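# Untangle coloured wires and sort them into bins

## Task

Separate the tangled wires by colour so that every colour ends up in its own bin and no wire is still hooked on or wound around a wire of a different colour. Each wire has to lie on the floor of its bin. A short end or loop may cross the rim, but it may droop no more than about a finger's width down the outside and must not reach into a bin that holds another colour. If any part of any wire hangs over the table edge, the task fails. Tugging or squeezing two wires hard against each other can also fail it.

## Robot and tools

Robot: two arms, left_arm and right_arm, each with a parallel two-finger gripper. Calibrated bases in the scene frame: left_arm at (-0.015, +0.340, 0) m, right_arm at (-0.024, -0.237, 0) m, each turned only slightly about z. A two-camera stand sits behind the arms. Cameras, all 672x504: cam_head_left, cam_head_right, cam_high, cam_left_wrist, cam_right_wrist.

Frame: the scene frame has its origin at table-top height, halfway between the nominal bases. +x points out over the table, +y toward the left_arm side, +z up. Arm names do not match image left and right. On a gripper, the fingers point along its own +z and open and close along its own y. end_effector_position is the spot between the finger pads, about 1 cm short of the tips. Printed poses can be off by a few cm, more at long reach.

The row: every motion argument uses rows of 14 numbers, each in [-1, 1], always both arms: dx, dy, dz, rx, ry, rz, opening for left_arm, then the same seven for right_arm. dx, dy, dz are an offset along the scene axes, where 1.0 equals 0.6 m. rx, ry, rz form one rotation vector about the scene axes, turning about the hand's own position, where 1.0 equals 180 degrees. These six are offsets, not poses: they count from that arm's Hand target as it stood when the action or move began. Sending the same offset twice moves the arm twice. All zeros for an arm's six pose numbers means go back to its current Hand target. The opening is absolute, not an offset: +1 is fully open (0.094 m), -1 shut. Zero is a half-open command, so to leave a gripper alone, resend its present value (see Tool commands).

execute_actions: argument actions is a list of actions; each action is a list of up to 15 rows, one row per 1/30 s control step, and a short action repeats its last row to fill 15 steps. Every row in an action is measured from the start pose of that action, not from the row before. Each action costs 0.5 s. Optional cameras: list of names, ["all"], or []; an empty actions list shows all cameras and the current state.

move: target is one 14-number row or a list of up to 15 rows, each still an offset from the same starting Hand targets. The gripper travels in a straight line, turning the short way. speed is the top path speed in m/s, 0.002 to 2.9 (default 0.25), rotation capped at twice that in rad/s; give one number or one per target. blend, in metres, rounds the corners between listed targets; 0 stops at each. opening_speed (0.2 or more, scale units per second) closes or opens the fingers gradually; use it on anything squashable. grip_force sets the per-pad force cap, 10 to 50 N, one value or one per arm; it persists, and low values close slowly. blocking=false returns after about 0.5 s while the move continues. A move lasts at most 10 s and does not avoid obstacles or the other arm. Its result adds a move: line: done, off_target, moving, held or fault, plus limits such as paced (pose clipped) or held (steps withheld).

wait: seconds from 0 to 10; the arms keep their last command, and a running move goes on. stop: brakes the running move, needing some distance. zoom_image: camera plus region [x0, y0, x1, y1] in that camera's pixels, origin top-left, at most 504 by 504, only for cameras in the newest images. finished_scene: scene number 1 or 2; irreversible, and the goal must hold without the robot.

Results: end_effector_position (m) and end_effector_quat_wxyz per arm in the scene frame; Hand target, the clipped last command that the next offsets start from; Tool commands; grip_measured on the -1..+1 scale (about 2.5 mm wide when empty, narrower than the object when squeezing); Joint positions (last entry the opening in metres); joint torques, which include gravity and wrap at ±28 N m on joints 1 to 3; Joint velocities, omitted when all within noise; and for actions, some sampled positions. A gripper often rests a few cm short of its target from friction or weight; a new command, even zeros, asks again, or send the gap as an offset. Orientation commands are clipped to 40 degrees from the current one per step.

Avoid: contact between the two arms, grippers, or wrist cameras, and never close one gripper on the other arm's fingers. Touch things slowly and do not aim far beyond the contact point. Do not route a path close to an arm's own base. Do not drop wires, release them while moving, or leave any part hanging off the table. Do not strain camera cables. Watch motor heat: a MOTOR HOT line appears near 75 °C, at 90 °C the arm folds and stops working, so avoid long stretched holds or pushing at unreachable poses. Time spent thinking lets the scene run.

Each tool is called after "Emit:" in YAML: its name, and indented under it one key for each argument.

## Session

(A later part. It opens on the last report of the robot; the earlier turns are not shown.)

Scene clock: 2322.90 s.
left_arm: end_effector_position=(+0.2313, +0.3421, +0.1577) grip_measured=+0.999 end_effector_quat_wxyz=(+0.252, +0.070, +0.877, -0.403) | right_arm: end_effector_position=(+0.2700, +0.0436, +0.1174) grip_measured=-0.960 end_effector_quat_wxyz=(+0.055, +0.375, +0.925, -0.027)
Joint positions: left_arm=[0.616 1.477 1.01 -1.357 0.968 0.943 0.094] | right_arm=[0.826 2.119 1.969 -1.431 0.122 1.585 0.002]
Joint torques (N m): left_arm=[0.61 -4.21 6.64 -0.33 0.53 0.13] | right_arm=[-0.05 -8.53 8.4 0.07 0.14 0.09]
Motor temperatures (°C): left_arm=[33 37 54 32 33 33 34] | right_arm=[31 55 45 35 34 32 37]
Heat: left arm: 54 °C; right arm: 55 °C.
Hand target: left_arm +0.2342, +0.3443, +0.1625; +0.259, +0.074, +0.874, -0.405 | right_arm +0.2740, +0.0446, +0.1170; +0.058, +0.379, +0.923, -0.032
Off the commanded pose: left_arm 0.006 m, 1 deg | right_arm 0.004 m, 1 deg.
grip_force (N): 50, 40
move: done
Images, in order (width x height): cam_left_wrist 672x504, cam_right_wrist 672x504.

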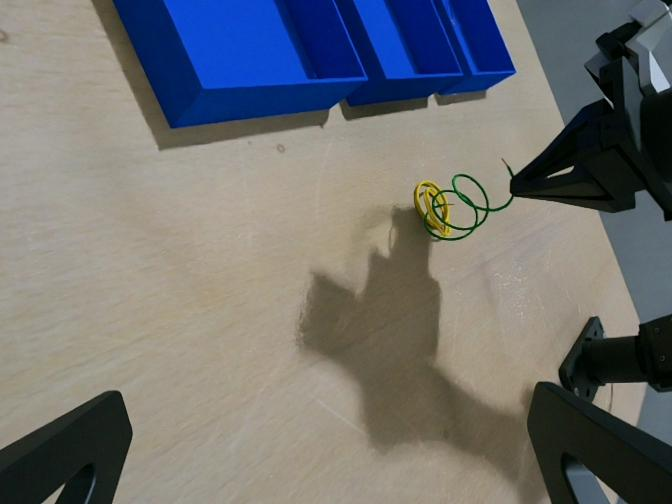

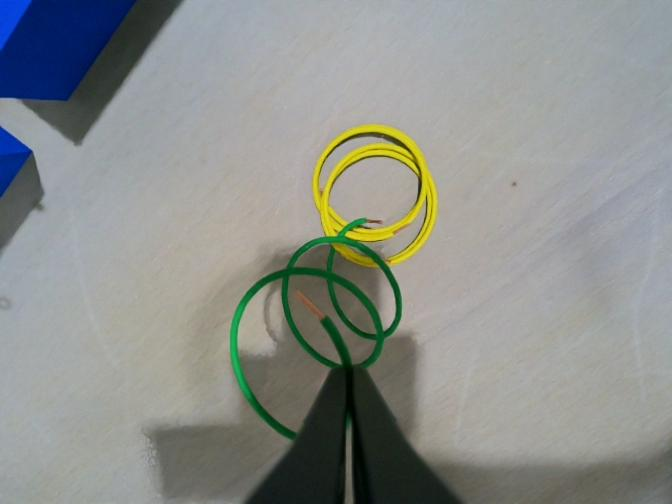

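Emit:
move:
  target:
    - [0,0,0,0,0,0,1,-0.06,0.07,-0.015,0,0,0.05,-0.99]
    - [0,0,0,0,0,0,1,-0.1,0.12,-0.015,0,0,0.2,-0.99]
  speed: 0.1
  cameras: ["cam_right_wrist","cam_left_wrist"]

Emit:
zoom_image:
  camera: "cam_right_wrist"
  region: [180, 100, 460, 400]

Emit:
zoom_image:
  camera: "cam_left_wrist"
  region: [380, 60, 580, 240]

Scene clock: 2337.37 s.
left_arm: end_effector_position=(+0.2313, +0.3421, +0.1577) grip_measured=+0.999 end_effector_quat_wxyz=(+0.252, +0.070, +0.877, -0.403) | right_arm: end_effector_position=(+0.2127, +0.1108, +0.1082) grip_measured=-0.960 end_effector_quat_wxyz=(+0.060, +0.081, +0.995, -0.017)
Joint positions: left_arm=[0.616 1.477 1.01 -1.357 0.968 0.943 0.094] | right_arm=[1.035 2.143 1.969 -1.373 0.122 1.184 0.002]
Joint torques (N m): left_arm=[0.39 -4.04 6.61 -0.39 0.61 0.15] | right_arm=[0.57 -9.78 6.89 0.41 0.1 -0.05]
Heat: left arm: 54 °C; right arm: 52 °C.
Hand target: left_arm +0.2342, +0.3443, +0.1625; +0.259, +0.074, +0.874, -0.405 | right_arm +0.2140, +0.1166, +0.1081; +0.065, +0.075, +0.995, -0.012
Off the commanded pose: left_arm 0.006 m, 1 deg | right_arm 0.006 m, 1 deg.
grip_force (N): 50, 40
move: done
Images, in order (width x height): cam_left_wrist 672x504, cam_right_wrist 672x504.

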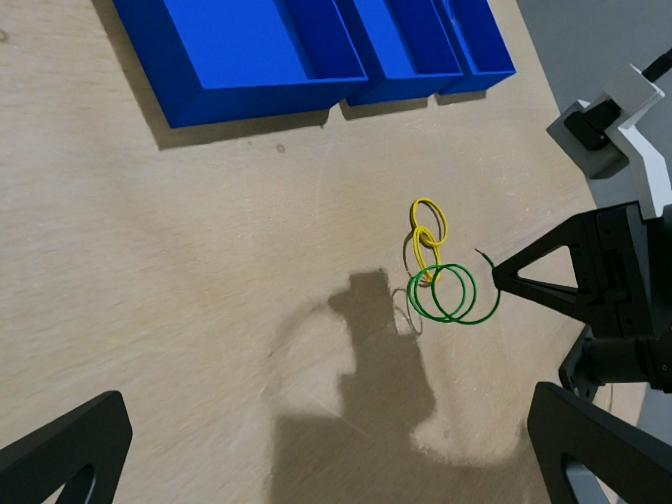

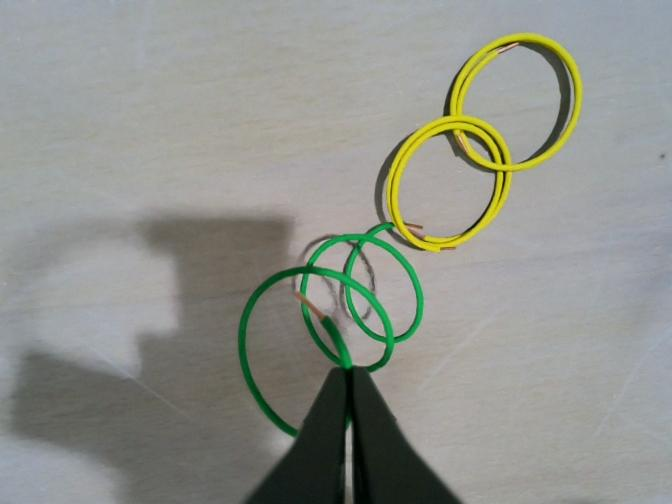

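Scaled by 1.680 from the camera's 672x504 image, which has a finer 960x720 frame.

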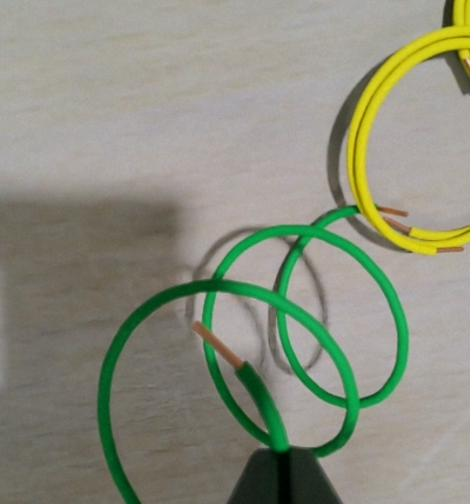

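Scaled by 2.520 from the camera's 672x504 image, which has a finer 960x720 frame.

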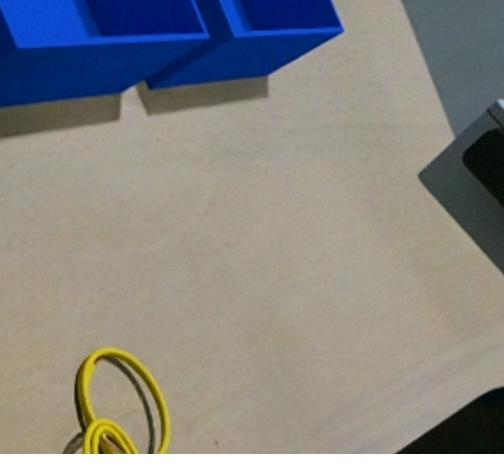

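Emit:
move:
  target:
    - [0,0,0,0,0,0,1,-0.02,0.05,0,0,0,0.15,-0.99]
    - [0,0,0,0,0,0,1,-0.02,0.05,0.12,0,0,0.15,-0.99]
  speed: 0.1
  cameras: ["cam_right_wrist","cam_left_wrist","cam_head_left"]

Scene clock: 2351.07 s.
left_arm: end_effector_position=(+0.2313, +0.3421, +0.1577) grip_measured=+0.999 end_effector_quat_wxyz=(+0.252, +0.070, +0.877, -0.403) | right_arm: end_effector_position=(+0.2045, +0.1425, +0.1681) grip_measured=-0.960 end_effector_quat_wxyz=(+0.079, -0.155, +0.985, +0.014)
Joint positions: left_arm=[0.616 1.477 1.01 -1.357 0.968 0.943 0.094] | right_arm=[1.082 2.2 2.298 -1.549 0.107 0.752 0.002]
Joint torques (N m): left_arm=[0.53 -4.1 6.49 -0.33 0.59 0.16] | right_arm=[0.61 -11.52 8.23 0.38 -0.04 -0.06]
Heat: left arm: 54 °C; right arm: 51 °C.
Hand target: left_arm +0.2342, +0.3443, +0.1625; +0.259, +0.074, +0.874, -0.405 | right_arm +0.2020, +0.1466, +0.1800; +0.066, -0.159, +0.985, +0.004
Off the commanded pose: left_arm 0.006 m, 1 deg | right_arm 0.013 m, 2 deg.
joint sent to its limit (right arm) — joint 4 (wrist pitch), lower limit. The joint targets are off in orientation, not in position.
grip_force (N): 50, 40
move: off_target (right_arm)
Images, in order (width x height): cam_head_left 672x504, cam_left_wrist 672x504, cam_right_wrist 672x504.

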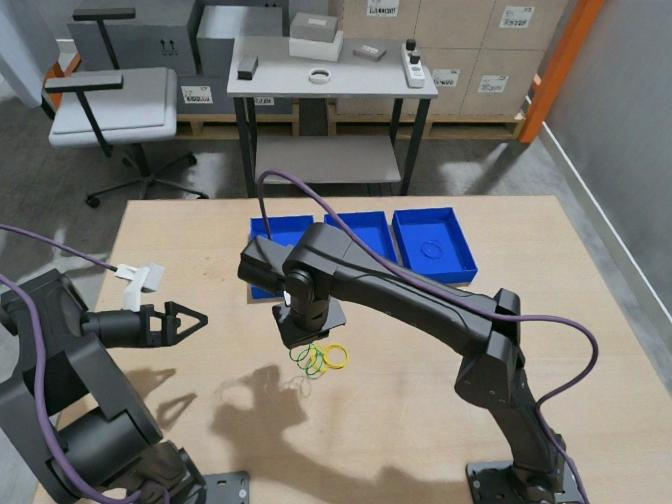

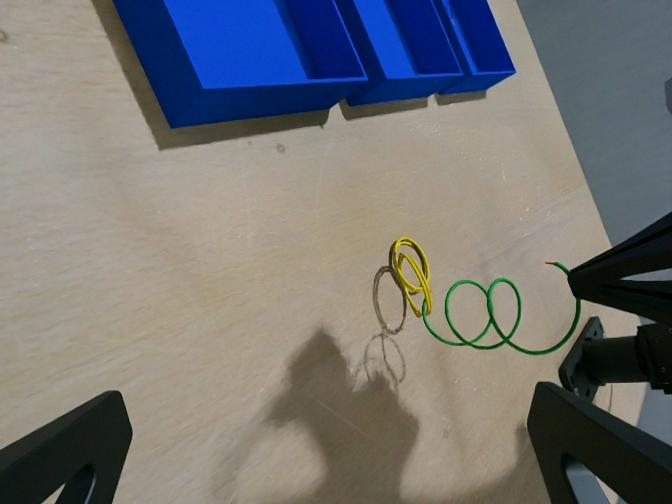

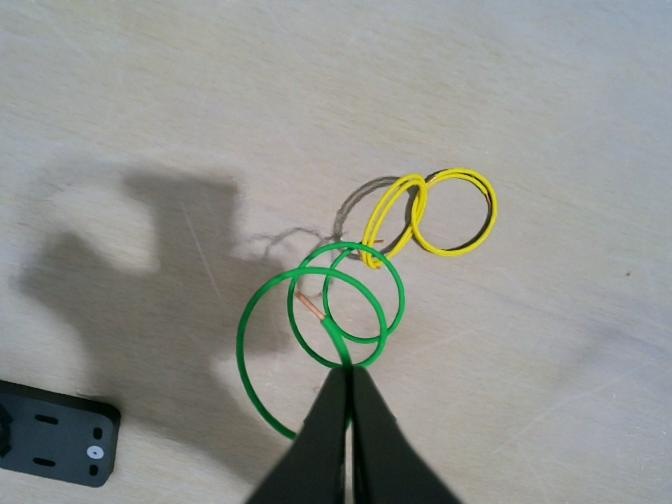

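Emit:
move:
  target:
    - [0,0,0,0,0,0,1,0,0,-0.13,0,0,0,-0.99]
    - [0,0,0,0,0,0,1,0.025,0.01,-0.13,0,0,0.28,-0.99]
    - [0,0,0,0,0,0,1,0.02,0.045,-0.13,0,0,0.56,-0.99]
    - [0,0,0,0,0,0,1,-0.04,0.06,-0.13,0,0,0.56,-0.99]
  speed: [0.12,0.25,0.25,0.12]
  cameras: ["cam_right_wrist","cam_left_wrist"]

Emit:
zoom_image:
  camera: "cam_right_wrist"
  region: [180, 100, 460, 400]

Scene clock: 2369.87 s.
left_arm: end_effector_position=(+0.2313, +0.3421, +0.1577) grip_measured=+0.999 end_effector_quat_wxyz=(+0.252, +0.070, +0.877, -0.403) | right_arm: end_effector_position=(+0.1776, +0.1831, +0.0900) grip_measured=-0.960 end_effector_quat_wxyz=(-0.025, +0.864, -0.501, -0.046)
Joint positions: left_arm=[0.616 1.477 1.01 -1.357 0.968 0.943 0.094] | right_arm=[1.099 2.333 2.211 -1.395 -0.09 -1.001 0.002]
Joint torques (N m): left_arm=[0.34 -4.1 6.5 -0.37 0.58 0.16] | right_arm=[-0.49 -15.12 4.45 0.48 -0.26 0.04]
Heat: left arm: 54 °C; right arm: 53 °C.
Hand target: left_arm +0.2342, +0.3443, +0.1625; +0.259, +0.074, +0.874, -0.405 | right_arm +0.1779, +0.1826, +0.1020; -0.039, +0.861, -0.505, -0.053
Off the commanded pose: left_arm 0.006 m, 1 deg | right_arm 0.012 m, 2 deg.
grip_force (N): 50, 40
move: off_target (right_arm)
Images, in order (width x height): cam_left_wrist 672x504, cam_right_wrist 672x504.

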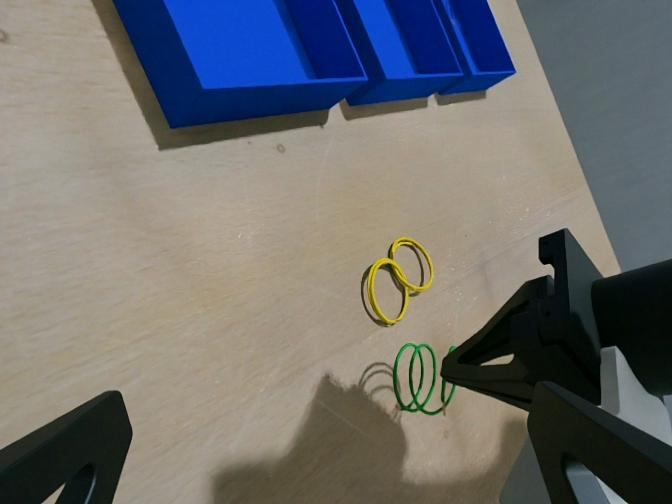

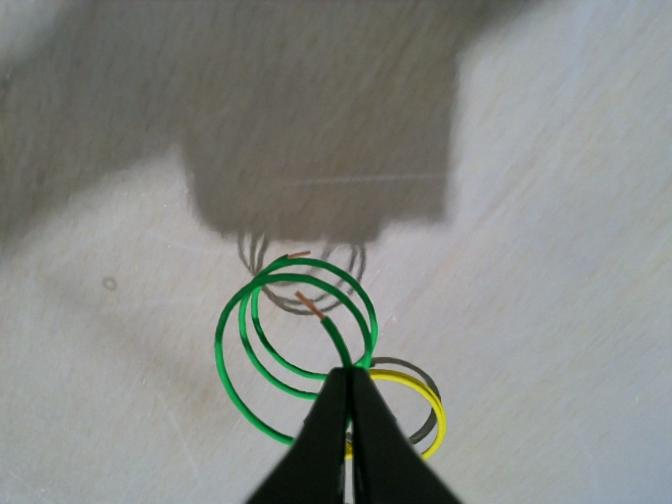

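Scaled by 1.680 from the camera's 672x504 image, which has a finer 960x720 frame.

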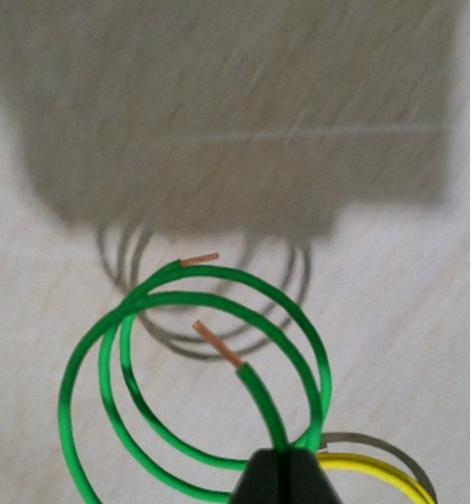

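Emit:
move:
  target:
    - [0,0,0,0,0,0,1,0,0,0.2,0,0,-0.1,-0.99]
    - [0,0,0,0,0,0,1,0.25,-0.17,0.213,0,0,-0.4,-0.99]
    - [0,0,0,0,0,0,1,0.52,-0.363,0.213,0,0,-0.65,-0.99]
  speed: [0.12,0.2,0.2]
  blend: [0.03,0.03,0]
  cameras: ["cam_right_wrist","cam_head_right"]

Scene clock: 2392.57 s.
left_arm: end_effector_position=(+0.2313, +0.3421, +0.1577) grip_measured=+0.999 end_effector_quat_wxyz=(+0.252, +0.070, +0.877, -0.403) | right_arm: end_effector_position=(+0.4818, -0.0361, +0.2305) grip_measured=-0.960 end_effector_quat_wxyz=(+0.253, -0.029, +0.965, +0.068)
Joint positions: left_arm=[0.616 1.477 1.01 -1.357 0.968 0.943 0.094] | right_arm=[0.405 2.42 2.835 -1.458 0.051 0.32 0.002]
Joint torques (N m): left_arm=[0.53 -4.01 6.6 -0.41 0.59 0.19] | right_arm=[-0.03 -10.22 7.99 1.41 0.12 0.07]
Heat: left arm: 54 °C; right arm: 54 °C.
Hand target: left_arm +0.2342, +0.3443, +0.1625; +0.259, +0.074, +0.874, -0.405 | right_arm +0.4899, -0.0353, +0.2299; +0.066, -0.019, +0.998, -0.006
Off the commanded pose: left_arm 0.006 m, 1 deg | right_arm 0.008 m, 23 deg.
elbow stopped short (right arm): the move would have taken joint 3 (elbow) straighter than the controller allows.
grip_force (N): 50, 40
move: off_target (right_arm)
Images, in order (width x height): cam_head_right 672x504, cam_right_wrist 672x504.

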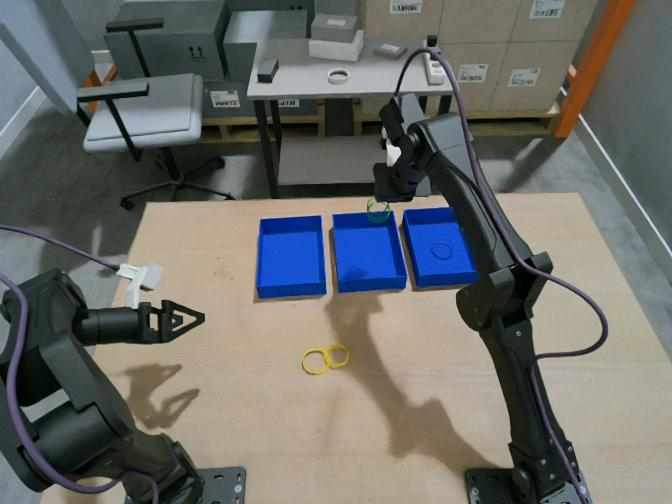

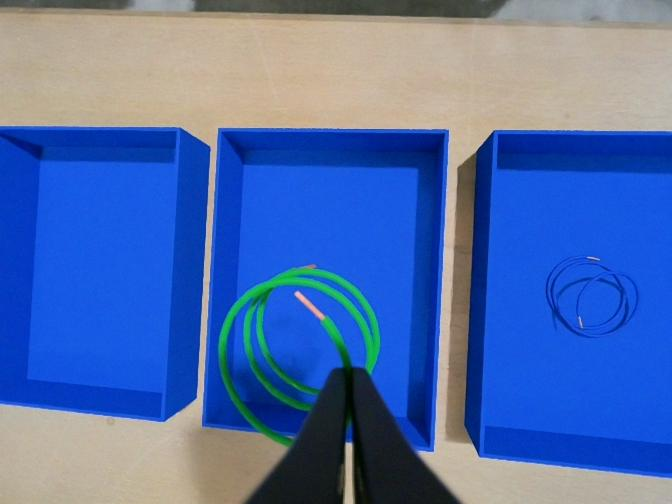

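Emit:
move:
  target:
    - [0,0,0,0,0,0,1,0.02,-0.015,-0.2,0,0,0,-0.99]
    - [0,0,0,0,0,0,1,0.03,-0.015,-0.3,0,0,0,-0.99]
    - [0,0,0,0,0,0,1,0.03,-0.015,-0.328,0,0,0,-0.99]
  speed: [0.15,0.12,0.06]
  blend: [0.01,0.01,0]
  cameras: ["cam_right_wrist"]

Scene clock: 2407.90 s.
left_arm: end_effector_position=(+0.2313, +0.3421, +0.1577) grip_measured=+0.999 end_effector_quat_wxyz=(+0.252, +0.070, +0.877, -0.403) | right_arm: end_effector_position=(+0.5000, -0.0423, +0.0384) grip_measured=-0.960 end_effector_quat_wxyz=(+0.103, -0.023, +0.994, +0.010)
Joint positions: left_arm=[0.616 1.477 1.01 -1.357 0.968 0.943 0.094] | right_arm=[0.383 2.785 2.838 -1.422 0.051 0.321 0.002]
Joint torques (N m): left_arm=[0.5 -4.16 6.46 -0.33 0.61 0.22] | right_arm=[-0.54 -12.18 8.23 0.81 0.03 -0.04]
Motor temperatures (°C): left_arm=[33 37 54 32 33 33 34] | right_arm=[31 56 48 36 34 32 37]
Heat: left arm: 54 °C; right arm: 56 °C.
Hand target: left_arm +0.2342, +0.3443, +0.1625; +0.259, +0.074, +0.874, -0.405 | right_arm +0.5079, -0.0443, +0.0331; +0.066, -0.019, +0.998, -0.006
Off the commanded pose: left_arm 0.006 m, 1 deg | right_arm 0.010 m, 5 deg.
elbow stopped short (right arm): the move would have taken joint 3 (elbow) straighter than the controller allows.
grip_force (N): 50, 40
move: off_target (right_arm); blend cut to 0.0084 m at target 2
Images, in order (width x height): cam_right_wrist 672x504.

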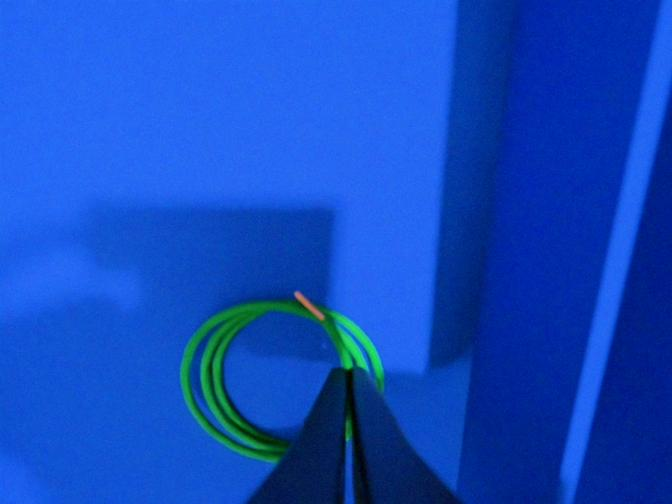

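Release and rise, then go over yellow.

Emit:
move:
  target:
    - [0,0,0,0,0,0,1,0,0,-0.015,0,0,0,-0.99]
    - [0,0,0,0,0,0,1,0,0,-0.015,0,0,0,-0.75]
    - [0,0,0,0,0,0,1,0,0,0.24,0,0,0,-0.75]
  speed: [0.06,0.06,0.1]
  opening_speed: 0.3
  cameras: ["cam_right_wrist"]

Emit:
move:
  target:
    - [0,0,0,0,0,0,1,-0.42,0.2,0.1,0,0,0,-0.75]
    - [0,0,0,0,0,0,1,-0.46,0.2,-0.1,0,0,0,-0.75]
  speed: [0.25,0.2]
  blend: [0.03,0]
  cameras: ["cam_right_wrist","cam_left_wrist"]

Scene clock: 2423.23 s.
left_arm: end_effector_position=(+0.2313, +0.3421, +0.1577) grip_measured=+0.999 end_effector_quat_wxyz=(+0.252, +0.070, +0.877, -0.403) | right_arm: end_effector_position=(+0.5026, -0.0413, +0.1455) grip_measured=-0.752 end_effector_quat_wxyz=(+0.191, -0.024, +0.980, +0.041)
Joint positions: left_arm=[0.616 1.477 1.01 -1.357 0.968 0.943 0.094] | right_arm=[0.383 2.586 2.838 -1.433 0.051 0.312 0.012]
Joint torques (N m): left_arm=[0.59 -4.11 6.64 -0.33 0.64 0.21] | right_arm=[-0.51 -16.81 8.09 1.1 0.04 -0.07]
Motor temperatures (°C): left_arm=[33 37 54 32 33 33 34] | right_arm=[31 58 47 36 34 32 37]
Heat: left arm: 54 °C; right arm: 58 °C.
Hand target: left_arm +0.2342, +0.3443, +0.1625; +0.259, +0.074, +0.874, -0.405 | right_arm +0.5080, -0.0442, +0.1771; +0.066, -0.019, +0.998, -0.006
Off the commanded pose: left_arm 0.006 m, 1 deg | right_arm 0.032 m, 15 deg.
elbow stopped short (right arm): the move would have taken joint 3 (elbow) straighter than the controller allows.
grip_force (N): 50, 40
move: off_target (right_arm); target 2's new opening was sent with right_arm's hand 0.011 m and 4 deg from that target
Images, in order (width x height): cam_right_wrist 672x504.

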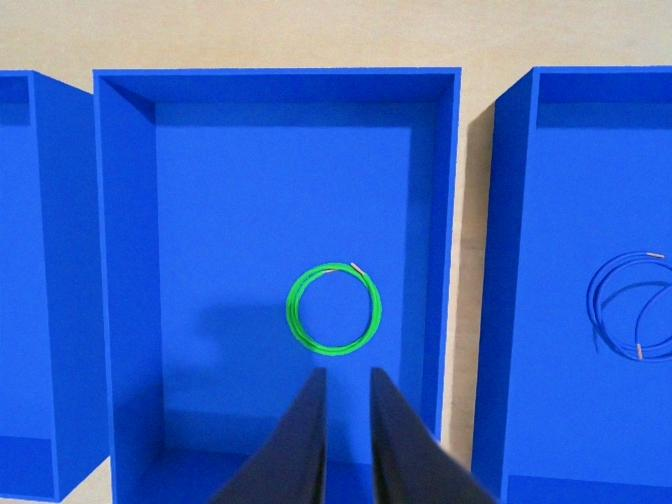

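Scene clock: 2425.90 s.
left_arm: end_effector_position=(+0.2313, +0.3421, +0.1577) grip_measured=+0.999 end_effector_quat_wxyz=(+0.252, +0.070, +0.877, -0.403) | right_arm: end_effector_position=(+0.2341, +0.0759, +0.1059) grip_measured=-0.752 end_effector_quat_wxyz=(+0.055, -0.022, +0.998, -0.019)
Joint positions: left_arm=[0.616 1.477 1.01 -1.357 0.968 0.943 0.094] | right_arm=[0.94 2.059 1.832 -1.306 0.11 0.883 0.012]
Joint torques (N m): left_arm=[0.7 -4.1 6.53 -0.36 0.56 0.2] | right_arm=[0.36 -13.49 4.33 0.46 0.04 0.09]
Motor temperatures (°C): left_arm=[33 37 54 32 33 33 34] | right_arm=[31 59 47 36 34 32 37]
Heat: left arm: 54 °C; right arm: 59 °C.
Hand target: left_arm +0.2342, +0.3443, +0.1625; +0.259, +0.074, +0.874, -0.405 | right_arm +0.2320, +0.0757, +0.1171; +0.066, -0.019, +0.998, -0.006
Off the commanded pose: left_arm 0.006 m, 1 deg | right_arm 0.011 m, 2 deg.
grip_force (N): 50, 40
move: off_target (right_arm)
Images, in order (width x height): cam_left_wrist 672x504, cam_right_wrist 672x504.

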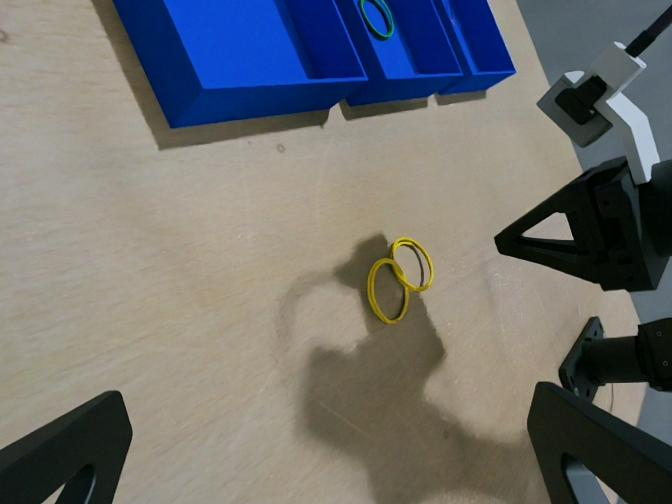

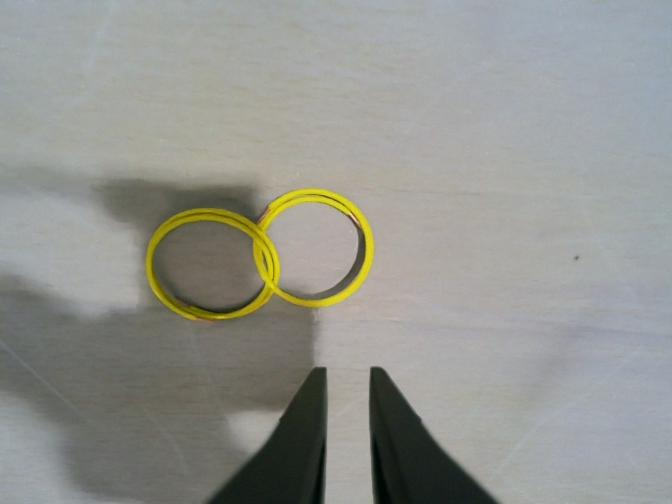

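Emit:
move:
  target:
    - [0,0,0,0,0,0,1,0.05,-0.45,0.18,0,0,0,-0.75]
    - [0.02,-0.1,0.03,0.13,0.066,0.031,-0.4,0.05,-0.45,0.18,0,0,0,-0.75]
    - [0.027,-0.32,-0.1,0.263,0.132,0.062,-0.4,0.05,-0.45,0.18,0,0,0,-0.75]
  speed: 0.25
  cameras: ["cam_left_wrist","cam_head_left"]

Scene clock: 2453.90 s.
left_arm: end_effector_position=(+0.2484, +0.1511, +0.0999) grip_measured=-0.397 end_effector_quat_wxyz=(+0.064, +0.011, +0.998, -0.011) | right_arm: end_effector_position=(+0.2621, -0.1961, +0.2109) grip_measured=-0.752 end_effector_quat_wxyz=(+0.049, -0.017, +0.999, -0.014)
Joint positions: left_arm=[-0.692 1.667 1.296 -1.084 -0.06 -0.632 0.028] | right_arm=[0.178 1.593 1.666 -1.551 0.042 0.131 0.012]
Joint torques (N m): left_arm=[-0.01 -6.61 7.17 0.25 -0.11 -0.11] | right_arm=[-0.02 -7.61 8.01 0.34 -0.15 -0.07]
Motor temperatures (°C): left_arm=[33 37 55 32 33 33 34] | right_arm=[31 58 45 35 34 32 36]
Heat: left arm: 55 °C; right arm: 58 °C.
Hand target: left_arm +0.2504, +0.1523, +0.1025; +0.065, +0.006, +0.998, -0.003 | right_arm +0.2620, -0.1942, +0.2251; +0.066, -0.019, +0.998, -0.006
Off the commanded pose: left_arm 0.004 m, 1 deg | right_arm 0.014 m, 2 deg.
joint sent to its limit (right arm) — joint 4 (wrist pitch), lower limit. The joint targets still meet the commanded pose.
grip_force (N): 50, 40
move: off_target (right_arm); target 2's new opening was sent with left_arm's hand 0.011 m and 2 deg from that target
Images, in order (width x height): cam_head_left 672x504, cam_left_wrist 672x504.

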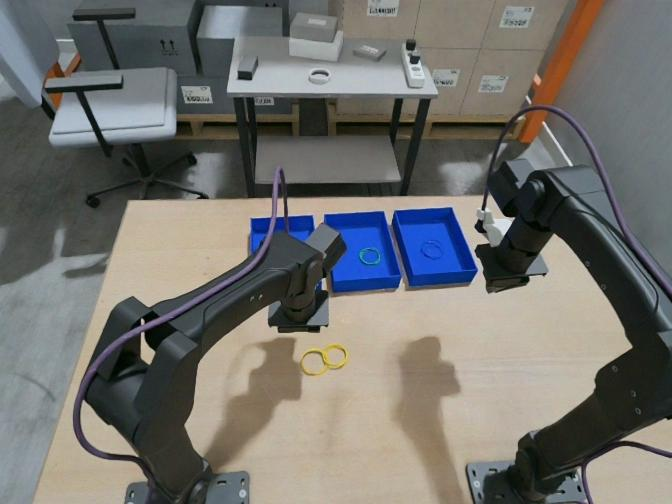

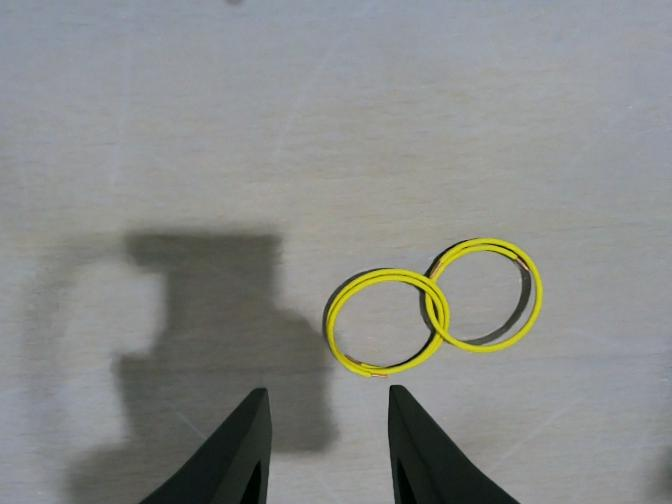

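Emit:
move:
  target: [-0.025,0,-0.09,0,0,0,-0.4,0,0,0,0,0,0,-0.75]
  speed: 0.1
  cameras: ["cam_left_wrist"]

Scene clock: 2465.83 s.
left_arm: end_effector_position=(+0.2344, +0.1524, +0.0537) grip_measured=-0.397 end_effector_quat_wxyz=(+0.061, +0.008, +0.998, -0.009) | right_arm: end_effector_position=(+0.2621, -0.1961, +0.2109) grip_measured=-0.752 end_effector_quat_wxyz=(+0.049, -0.017, +0.999, -0.014)
Joint positions: left_arm=[-0.718 1.669 1.111 -0.906 -0.062 -0.664 0.028] | right_arm=[0.178 1.593 1.666 -1.551 0.042 0.131 0.012]
Joint torques (N m): left_arm=[-0.61 -6.16 4.7 0.6 -0.16 -0.12] | right_arm=[-0.02 -7.62 7.99 0.34 -0.15 -0.07]
Motor temperatures (°C): left_arm=[33 38 55 32 33 33 34] | right_arm=[31 55 46 35 34 32 36]
Heat: left arm: 55 °C; right arm: 55 °C.
Hand target: left_arm +0.2354, +0.1523, +0.0484; +0.065, +0.006, +0.998, -0.003 | right_arm +0.2620, -0.1942, +0.2251; +0.066, -0.019, +0.998, -0.006
Off the commanded pose: left_arm 0.005 m, 1 deg | right_arm 0.014 m, 2 deg.
joint sent to its limit (right arm) — joint 4 (wrist pitch), lower limit. The joint targets still meet the commanded pose.
grip_force (N): 50, 40
move: off_target (right_arm)
Images, in order (width x height): cam_left_wrist 672x504.

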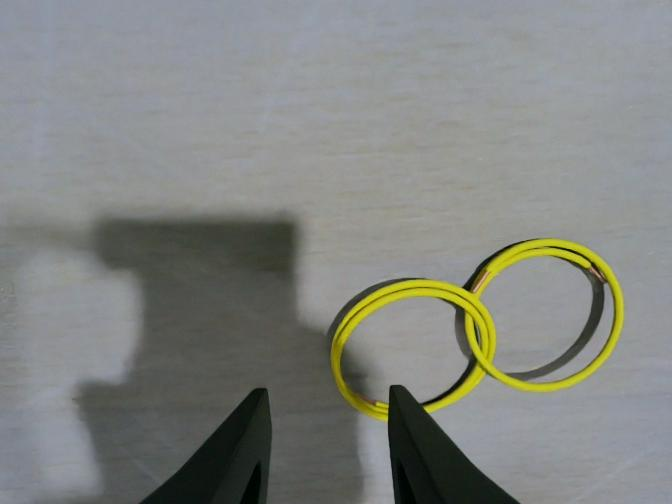

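Emit:
move:
  target:
    - [-0.012,-0.004,-0.056,0,0,0,-0.4,0,0,0,0,0,0,-0.75]
    - [-0.012,-0.004,-0.056,0,0,0,-0.94,0,0,0,0,0,0,-0.75]
  speed: 0.06
  opening_speed: 0.4
  grip_force: 30
  cameras: ["cam_left_wrist"]

Scene clock: 2485.87 s.
left_arm: end_effector_position=(+0.2276, +0.1494, +0.0201) grip_measured=-0.937 end_effector_quat_wxyz=(+0.061, +0.008, +0.998, -0.010) | right_arm: end_effector_position=(+0.2621, -0.1961, +0.2109) grip_measured=-0.752 end_effector_quat_wxyz=(+0.049, -0.017, +0.999, -0.014)
Joint positions: left_arm=[-0.74 1.707 1.01 -0.768 -0.064 -0.686 0.003] | right_arm=[0.178 1.593 1.666 -1.551 0.042 0.131 0.012]
Joint torques (N m): left_arm=[-0.81 -6.24 4.51 0.58 -0.11 -0.1] | right_arm=[-0.03 -7.62 8.01 0.33 -0.15 -0.07]
Heat: left arm: 53 °C; right arm: 52 °C.
Hand target: left_arm +0.2282, +0.1499, +0.0148; +0.065, +0.006, +0.998, -0.003 | right_arm +0.2620, -0.1942, +0.2251; +0.066, -0.019, +0.998, -0.006
Off the commanded pose: left_arm 0.005 m, 1 deg | right_arm 0.014 m, 2 deg.
joint sent to its limit (right arm) — joint 4 (wrist pitch), lower limit. The joint targets still meet the commanded pose.
grip_force (N): 30, 30
move: off_target (right_arm)
Images, in order (width x height): cam_left_wrist 672x504.

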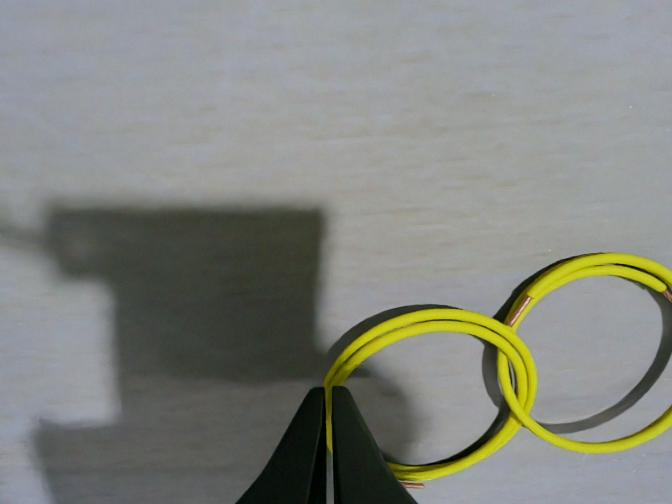

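Close fully and lift.

Emit:
move:
  target:
    - [0,0,0,0,0,0,-0.975,0,0,0,0,0,0,-0.75]
    - [0.02,0,0.2,0,0,0,-0.98,0,0,0,0,0,0,-0.75]
  speed: 0.08
  opening_speed: 0.4
  cameras: ["cam_left_wrist","cam_head_left"]

Scene clock: 2496.60 s.
left_arm: end_effector_position=(+0.2376, +0.1459, +0.1250) grip_measured=-0.975 end_effector_quat_wxyz=(+0.055, +0.006, +0.998, -0.004) | right_arm: end_effector_position=(+0.2621, -0.1961, +0.2109) grip_measured=-0.752 end_effector_quat_wxyz=(+0.049, -0.017, +0.999, -0.014)
Joint positions: left_arm=[-0.728 1.662 1.393 -1.212 -0.064 -0.679 0.001] | right_arm=[0.178 1.593 1.666 -1.551 0.042 0.131 0.012]
Joint torques (N m): left_arm=[0.66 -8.88 7.15 0.15 -0.1 0.04] | right_arm=[-0.03 -7.61 8.01 0.34 -0.15 -0.07]
Heat: left arm: 54 °C; right arm: 51 °C.
Hand target: left_arm +0.2402, +0.1500, +0.1348; +0.065, +0.006, +0.998, -0.003 | right_arm +0.2620, -0.1942, +0.2251; +0.066, -0.019, +0.998, -0.006
Off the commanded pose: left_arm 0.011 m, 1 deg | right_arm 0.014 m, 2 deg.
joint sent to its limit (right arm) — joint 4 (wrist pitch), lower limit. The joint targets still meet the commanded pose.
grip_force (N): 30, 30
move: off_target (left_arm, right_arm); target 2's new opening was sent with left_arm's hand 0.011 m and 1 deg from that target
Images, in order (width x height): cam_head_left 672x504, cam_left_wrist 672x504.

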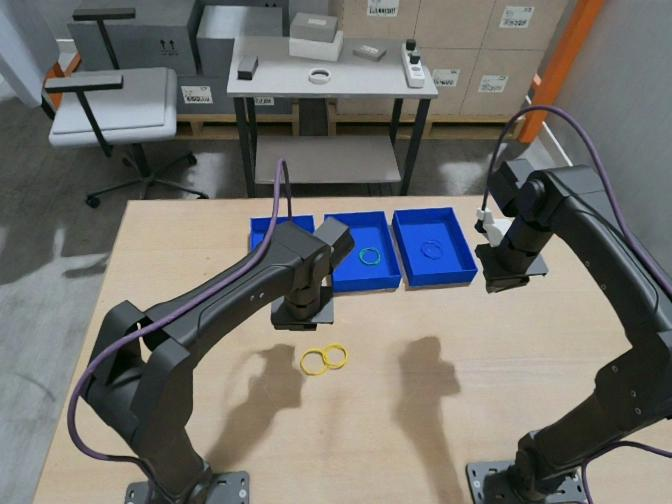

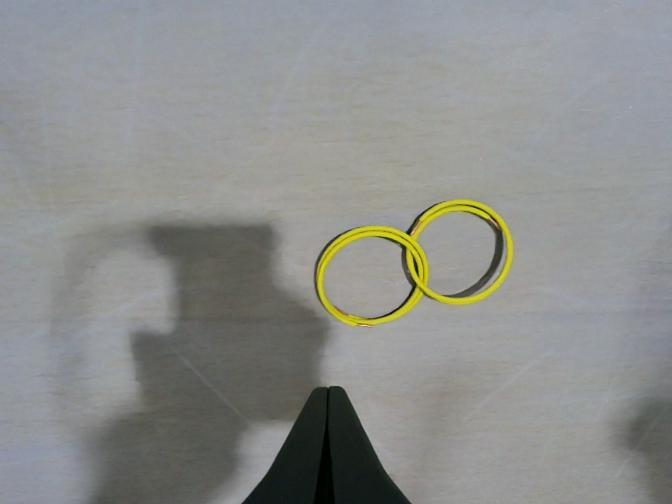

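Emit:
move:
  target:
    - [-0.012,0.002,-0.15,0,0,0,-0.4,0,0,0,0,0,0,-0.75]
    - [-0.023,0.004,-0.215,0,0,0,-0.4,0,0,0,0,0,0,-0.75]
  speed: [0.12,0.04]
  cameras: ["cam_left_wrist"]

Scene clock: 2519.33 s.
left_arm: end_effector_position=(+0.2261, +0.1519, +0.0113) grip_measured=-0.403 end_effector_quat_wxyz=(+0.061, +0.008, +0.998, -0.009) | right_arm: end_effector_position=(+0.2621, -0.1961, +0.2109) grip_measured=-0.752 end_effector_quat_wxyz=(+0.049, -0.017, +0.999, -0.014)
Joint positions: left_arm=[-0.737 1.713 0.978 -0.73 -0.064 -0.684 0.028] | right_arm=[0.178 1.593 1.666 -1.551 0.042 0.131 0.012]
Joint torques (N m): left_arm=[-0.72 -6.3 4.49 0.61 -0.15 -0.13] | right_arm=[-0.02 -7.64 7.99 0.34 -0.15 -0.06]
Motor temperatures (°C): left_arm=[33 42 55 32 32 33 34] | right_arm=[31 49 46 35 34 32 35]
Heat: left arm: 55 °C; right arm: 49 °C.
Hand target: left_arm +0.2264, +0.1523, +0.0058; +0.065, +0.006, +0.998, -0.003 | right_arm +0.2620, -0.1942, +0.2251; +0.066, -0.019, +0.998, -0.006
Off the commanded pose: left_arm 0.005 m, 1 deg | right_arm 0.014 m, 2 deg.
joint sent to its limit (right arm) — joint 4 (wrist pitch), lower limit. The joint targets still meet the commanded pose.
grip_force (N): 30, 30
move: off_target (right_arm)
Images, in order (width x height): cam_left_wrist 672x504.

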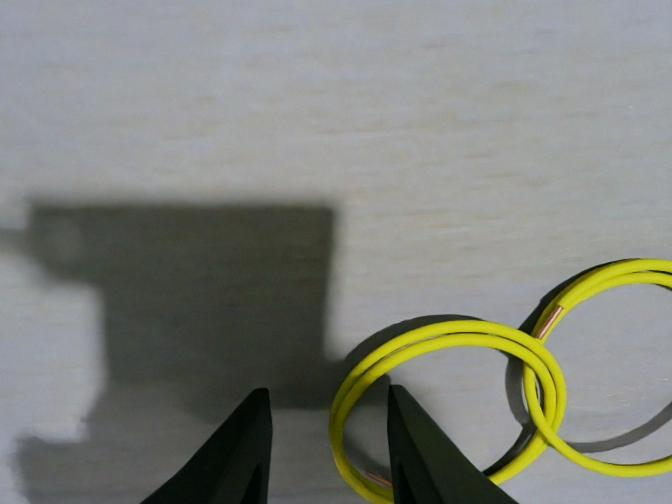

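Emit:
move:
  target:
    - [0,0,-0.008,0,0,0,-0.4,0,0,0,0,0,0,-0.75]
    - [0,0,-0.008,0,0,0,-0.98,0,0,0,0,0,0,-0.75]
  speed: [0.04,0.04]
  opening_speed: 0.4
  cameras: ["cam_left_wrist"]

Emit:
move:
  target:
    - [0.0,0,0.15,0,0,0,-0.98,0,0,0,0,0,0,-0.75]
  speed: 0.08
  cameras: ["cam_left_wrist","cam_head_left"]

Scene clock: 2531.43 s.
left_arm: end_effector_position=(+0.2269, +0.1515, +0.0073) grip_measured=-0.941 end_effector_quat_wxyz=(+0.063, +0.008, +0.998, -0.010) | right_arm: end_effector_position=(+0.2621, -0.1961, +0.2109) grip_measured=-0.752 end_effector_quat_wxyz=(+0.049, -0.017, +0.999, -0.014)
Joint positions: left_arm=[-0.737 1.721 0.969 -0.709 -0.065 -0.684 0.003] | right_arm=[0.178 1.593 1.666 -1.551 0.042 0.131 0.012]
Joint torques (N m): left_arm=[-0.68 -6.05 4.46 0.6 -0.12 -0.08] | right_arm=[-0.03 -7.62 7.99 0.34 -0.15 -0.07]
Heat: left arm: 54 °C; right arm: 49 °C.
Hand target: left_arm +0.2265, +0.1522, +0.0011; +0.065, +0.006, +0.998, -0.003 | right_arm +0.2620, -0.1942, +0.2251; +0.066, -0.019, +0.998, -0.006
Off the commanded pose: left_arm 0.006 m, 1 deg | right_arm 0.014 m, 2 deg.
joint sent to its limit (right arm) — joint 4 (wrist pitch), lower limit. The joint targets still meet the commanded pose.
grip_force (N): 30, 30
move: off_target (right_arm)
Images, in order (width x height): cam_left_wrist 672x504.

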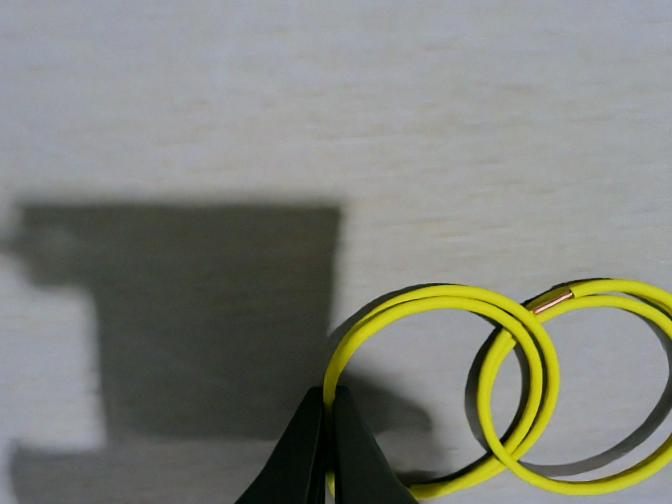

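Scene clock: 2533.27 s.
left_arm: end_effector_position=(+0.2254, +0.1528, +0.0816) grip_measured=-0.942 end_effector_quat_wxyz=(+0.055, +0.008, +0.998, -0.003) | right_arm: end_effector_position=(+0.2621, -0.1961, +0.2109) grip_measured=-0.752 end_effector_quat_wxyz=(+0.049, -0.017, +0.999, -0.014)
Joint positions: left_arm=[-0.737 1.631 1.185 -1.037 -0.065 -0.684 0.003] | right_arm=[0.178 1.593 1.666 -1.551 0.042 0.131 0.012]
Joint torques (N m): left_arm=[-0.91 -8.39 6.8 0.17 -0.08 -0.15] | right_arm=[-0.02 -7.61 8.01 0.33 -0.15 -0.07]
Heat: left arm: 54 °C; right arm: 49 °C.
Hand target: left_arm +0.2265, +0.1523, +0.0910; +0.065, +0.006, +0.998, -0.003 | right_arm +0.2620, -0.1942, +0.2251; +0.066, -0.019, +0.998, -0.006
Off the commanded pose: left_arm 0.010 m, 1 deg | right_arm 0.014 m, 2 deg.
joint sent to its limit (right arm) — joint 4 (wrist pitch), lower limit. The joint targets still meet the commanded pose.
grip_force (N): 30, 30
move: off_target (right_arm)
Images, in order (width x height): cam_head_left 672x504, cam_left_wrist 672x504.

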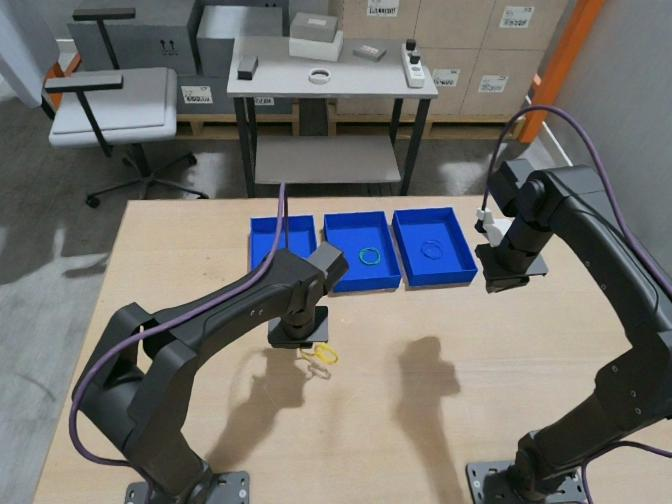

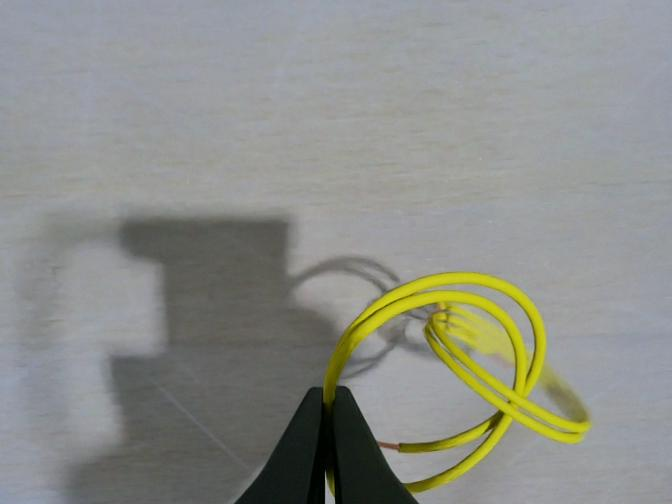

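Emit:
move:
  target:
    - [0.02,0,0.2,0,0,0,-0.985,0,0,0,0,0,0,-0.75]
    - [0.44,0.055,0.215,0,0,0,-0.985,0,0,0,0,0,0,-0.75]
  speed: [0.15,0.15]
  blend: [0.03,0]
  cameras: ["cam_left_wrist","cam_head_left","cam_high"]

Scene clock: 2547.57 s.
left_arm: end_effector_position=(+0.4871, +0.1861, +0.2239) grip_measured=-0.942 end_effector_quat_wxyz=(+0.219, +0.003, +0.974, -0.050) | right_arm: end_effector_position=(+0.2621, -0.1961, +0.2109) grip_measured=-0.752 end_effector_quat_wxyz=(+0.049, -0.017, +0.999, -0.014)
Joint positions: left_arm=[-0.346 2.42 2.848 -1.547 -0.036 -0.297 0.003] | right_arm=[0.178 1.593 1.666 -1.551 0.042 0.131 0.012]
Joint torques (N m): left_arm=[0.12 -11.11 6.39 0.96 0.02 0.1] | right_arm=[-0.02 -7.62 8.01 0.34 -0.15 -0.07]
Motor temperatures (°C): left_arm=[33 41 55 32 32 33 35] | right_arm=[31 48 46 35 34 32 35]
Heat: left arm: 55 °C; right arm: 48 °C.
Hand target: left_arm +0.4905, +0.1853, +0.2199; +0.065, +0.006, +0.998, -0.003 | right_arm +0.2620, -0.1942, +0.2251; +0.066, -0.019, +0.998, -0.006
Off the commanded pose: left_arm 0.005 m, 19 deg | right_arm 0.014 m, 2 deg.
elbow stopped short (left arm): the move would have taken joint 3 (elbow) straighter than the controller allows.
joint sent to its limit (right arm) — joint 4 (wrist pitch), lower limit. The joint targets still meet the commanded pose.
grip_force (N): 30, 30
move: off_target (left_arm, right_arm)
Images, in order (width x height): cam_head_left 672x504, cam_high 672x504, cam_left_wrist 672x504.

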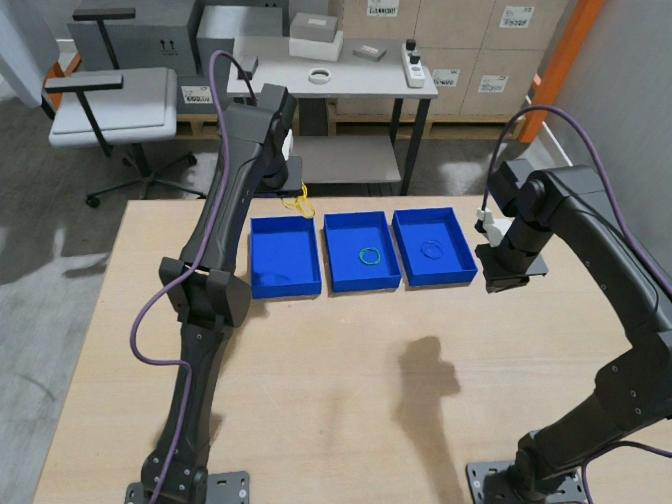

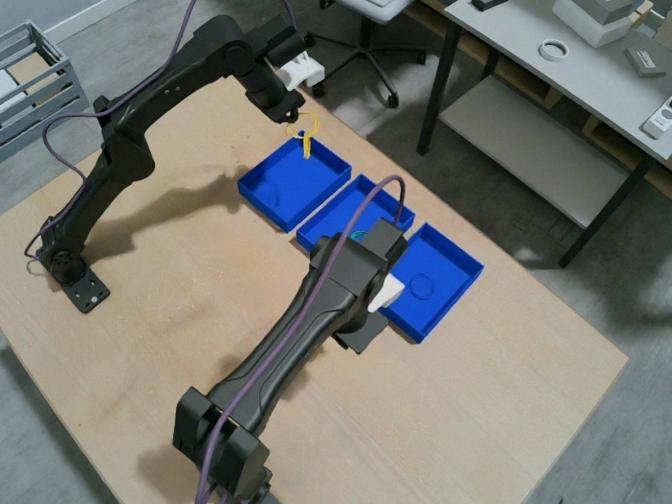

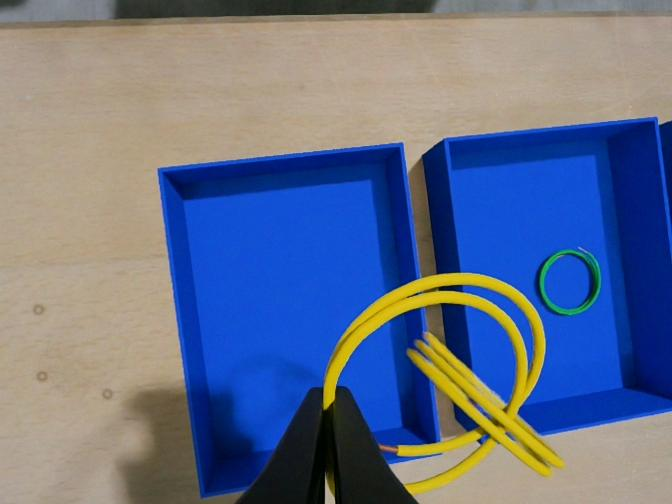

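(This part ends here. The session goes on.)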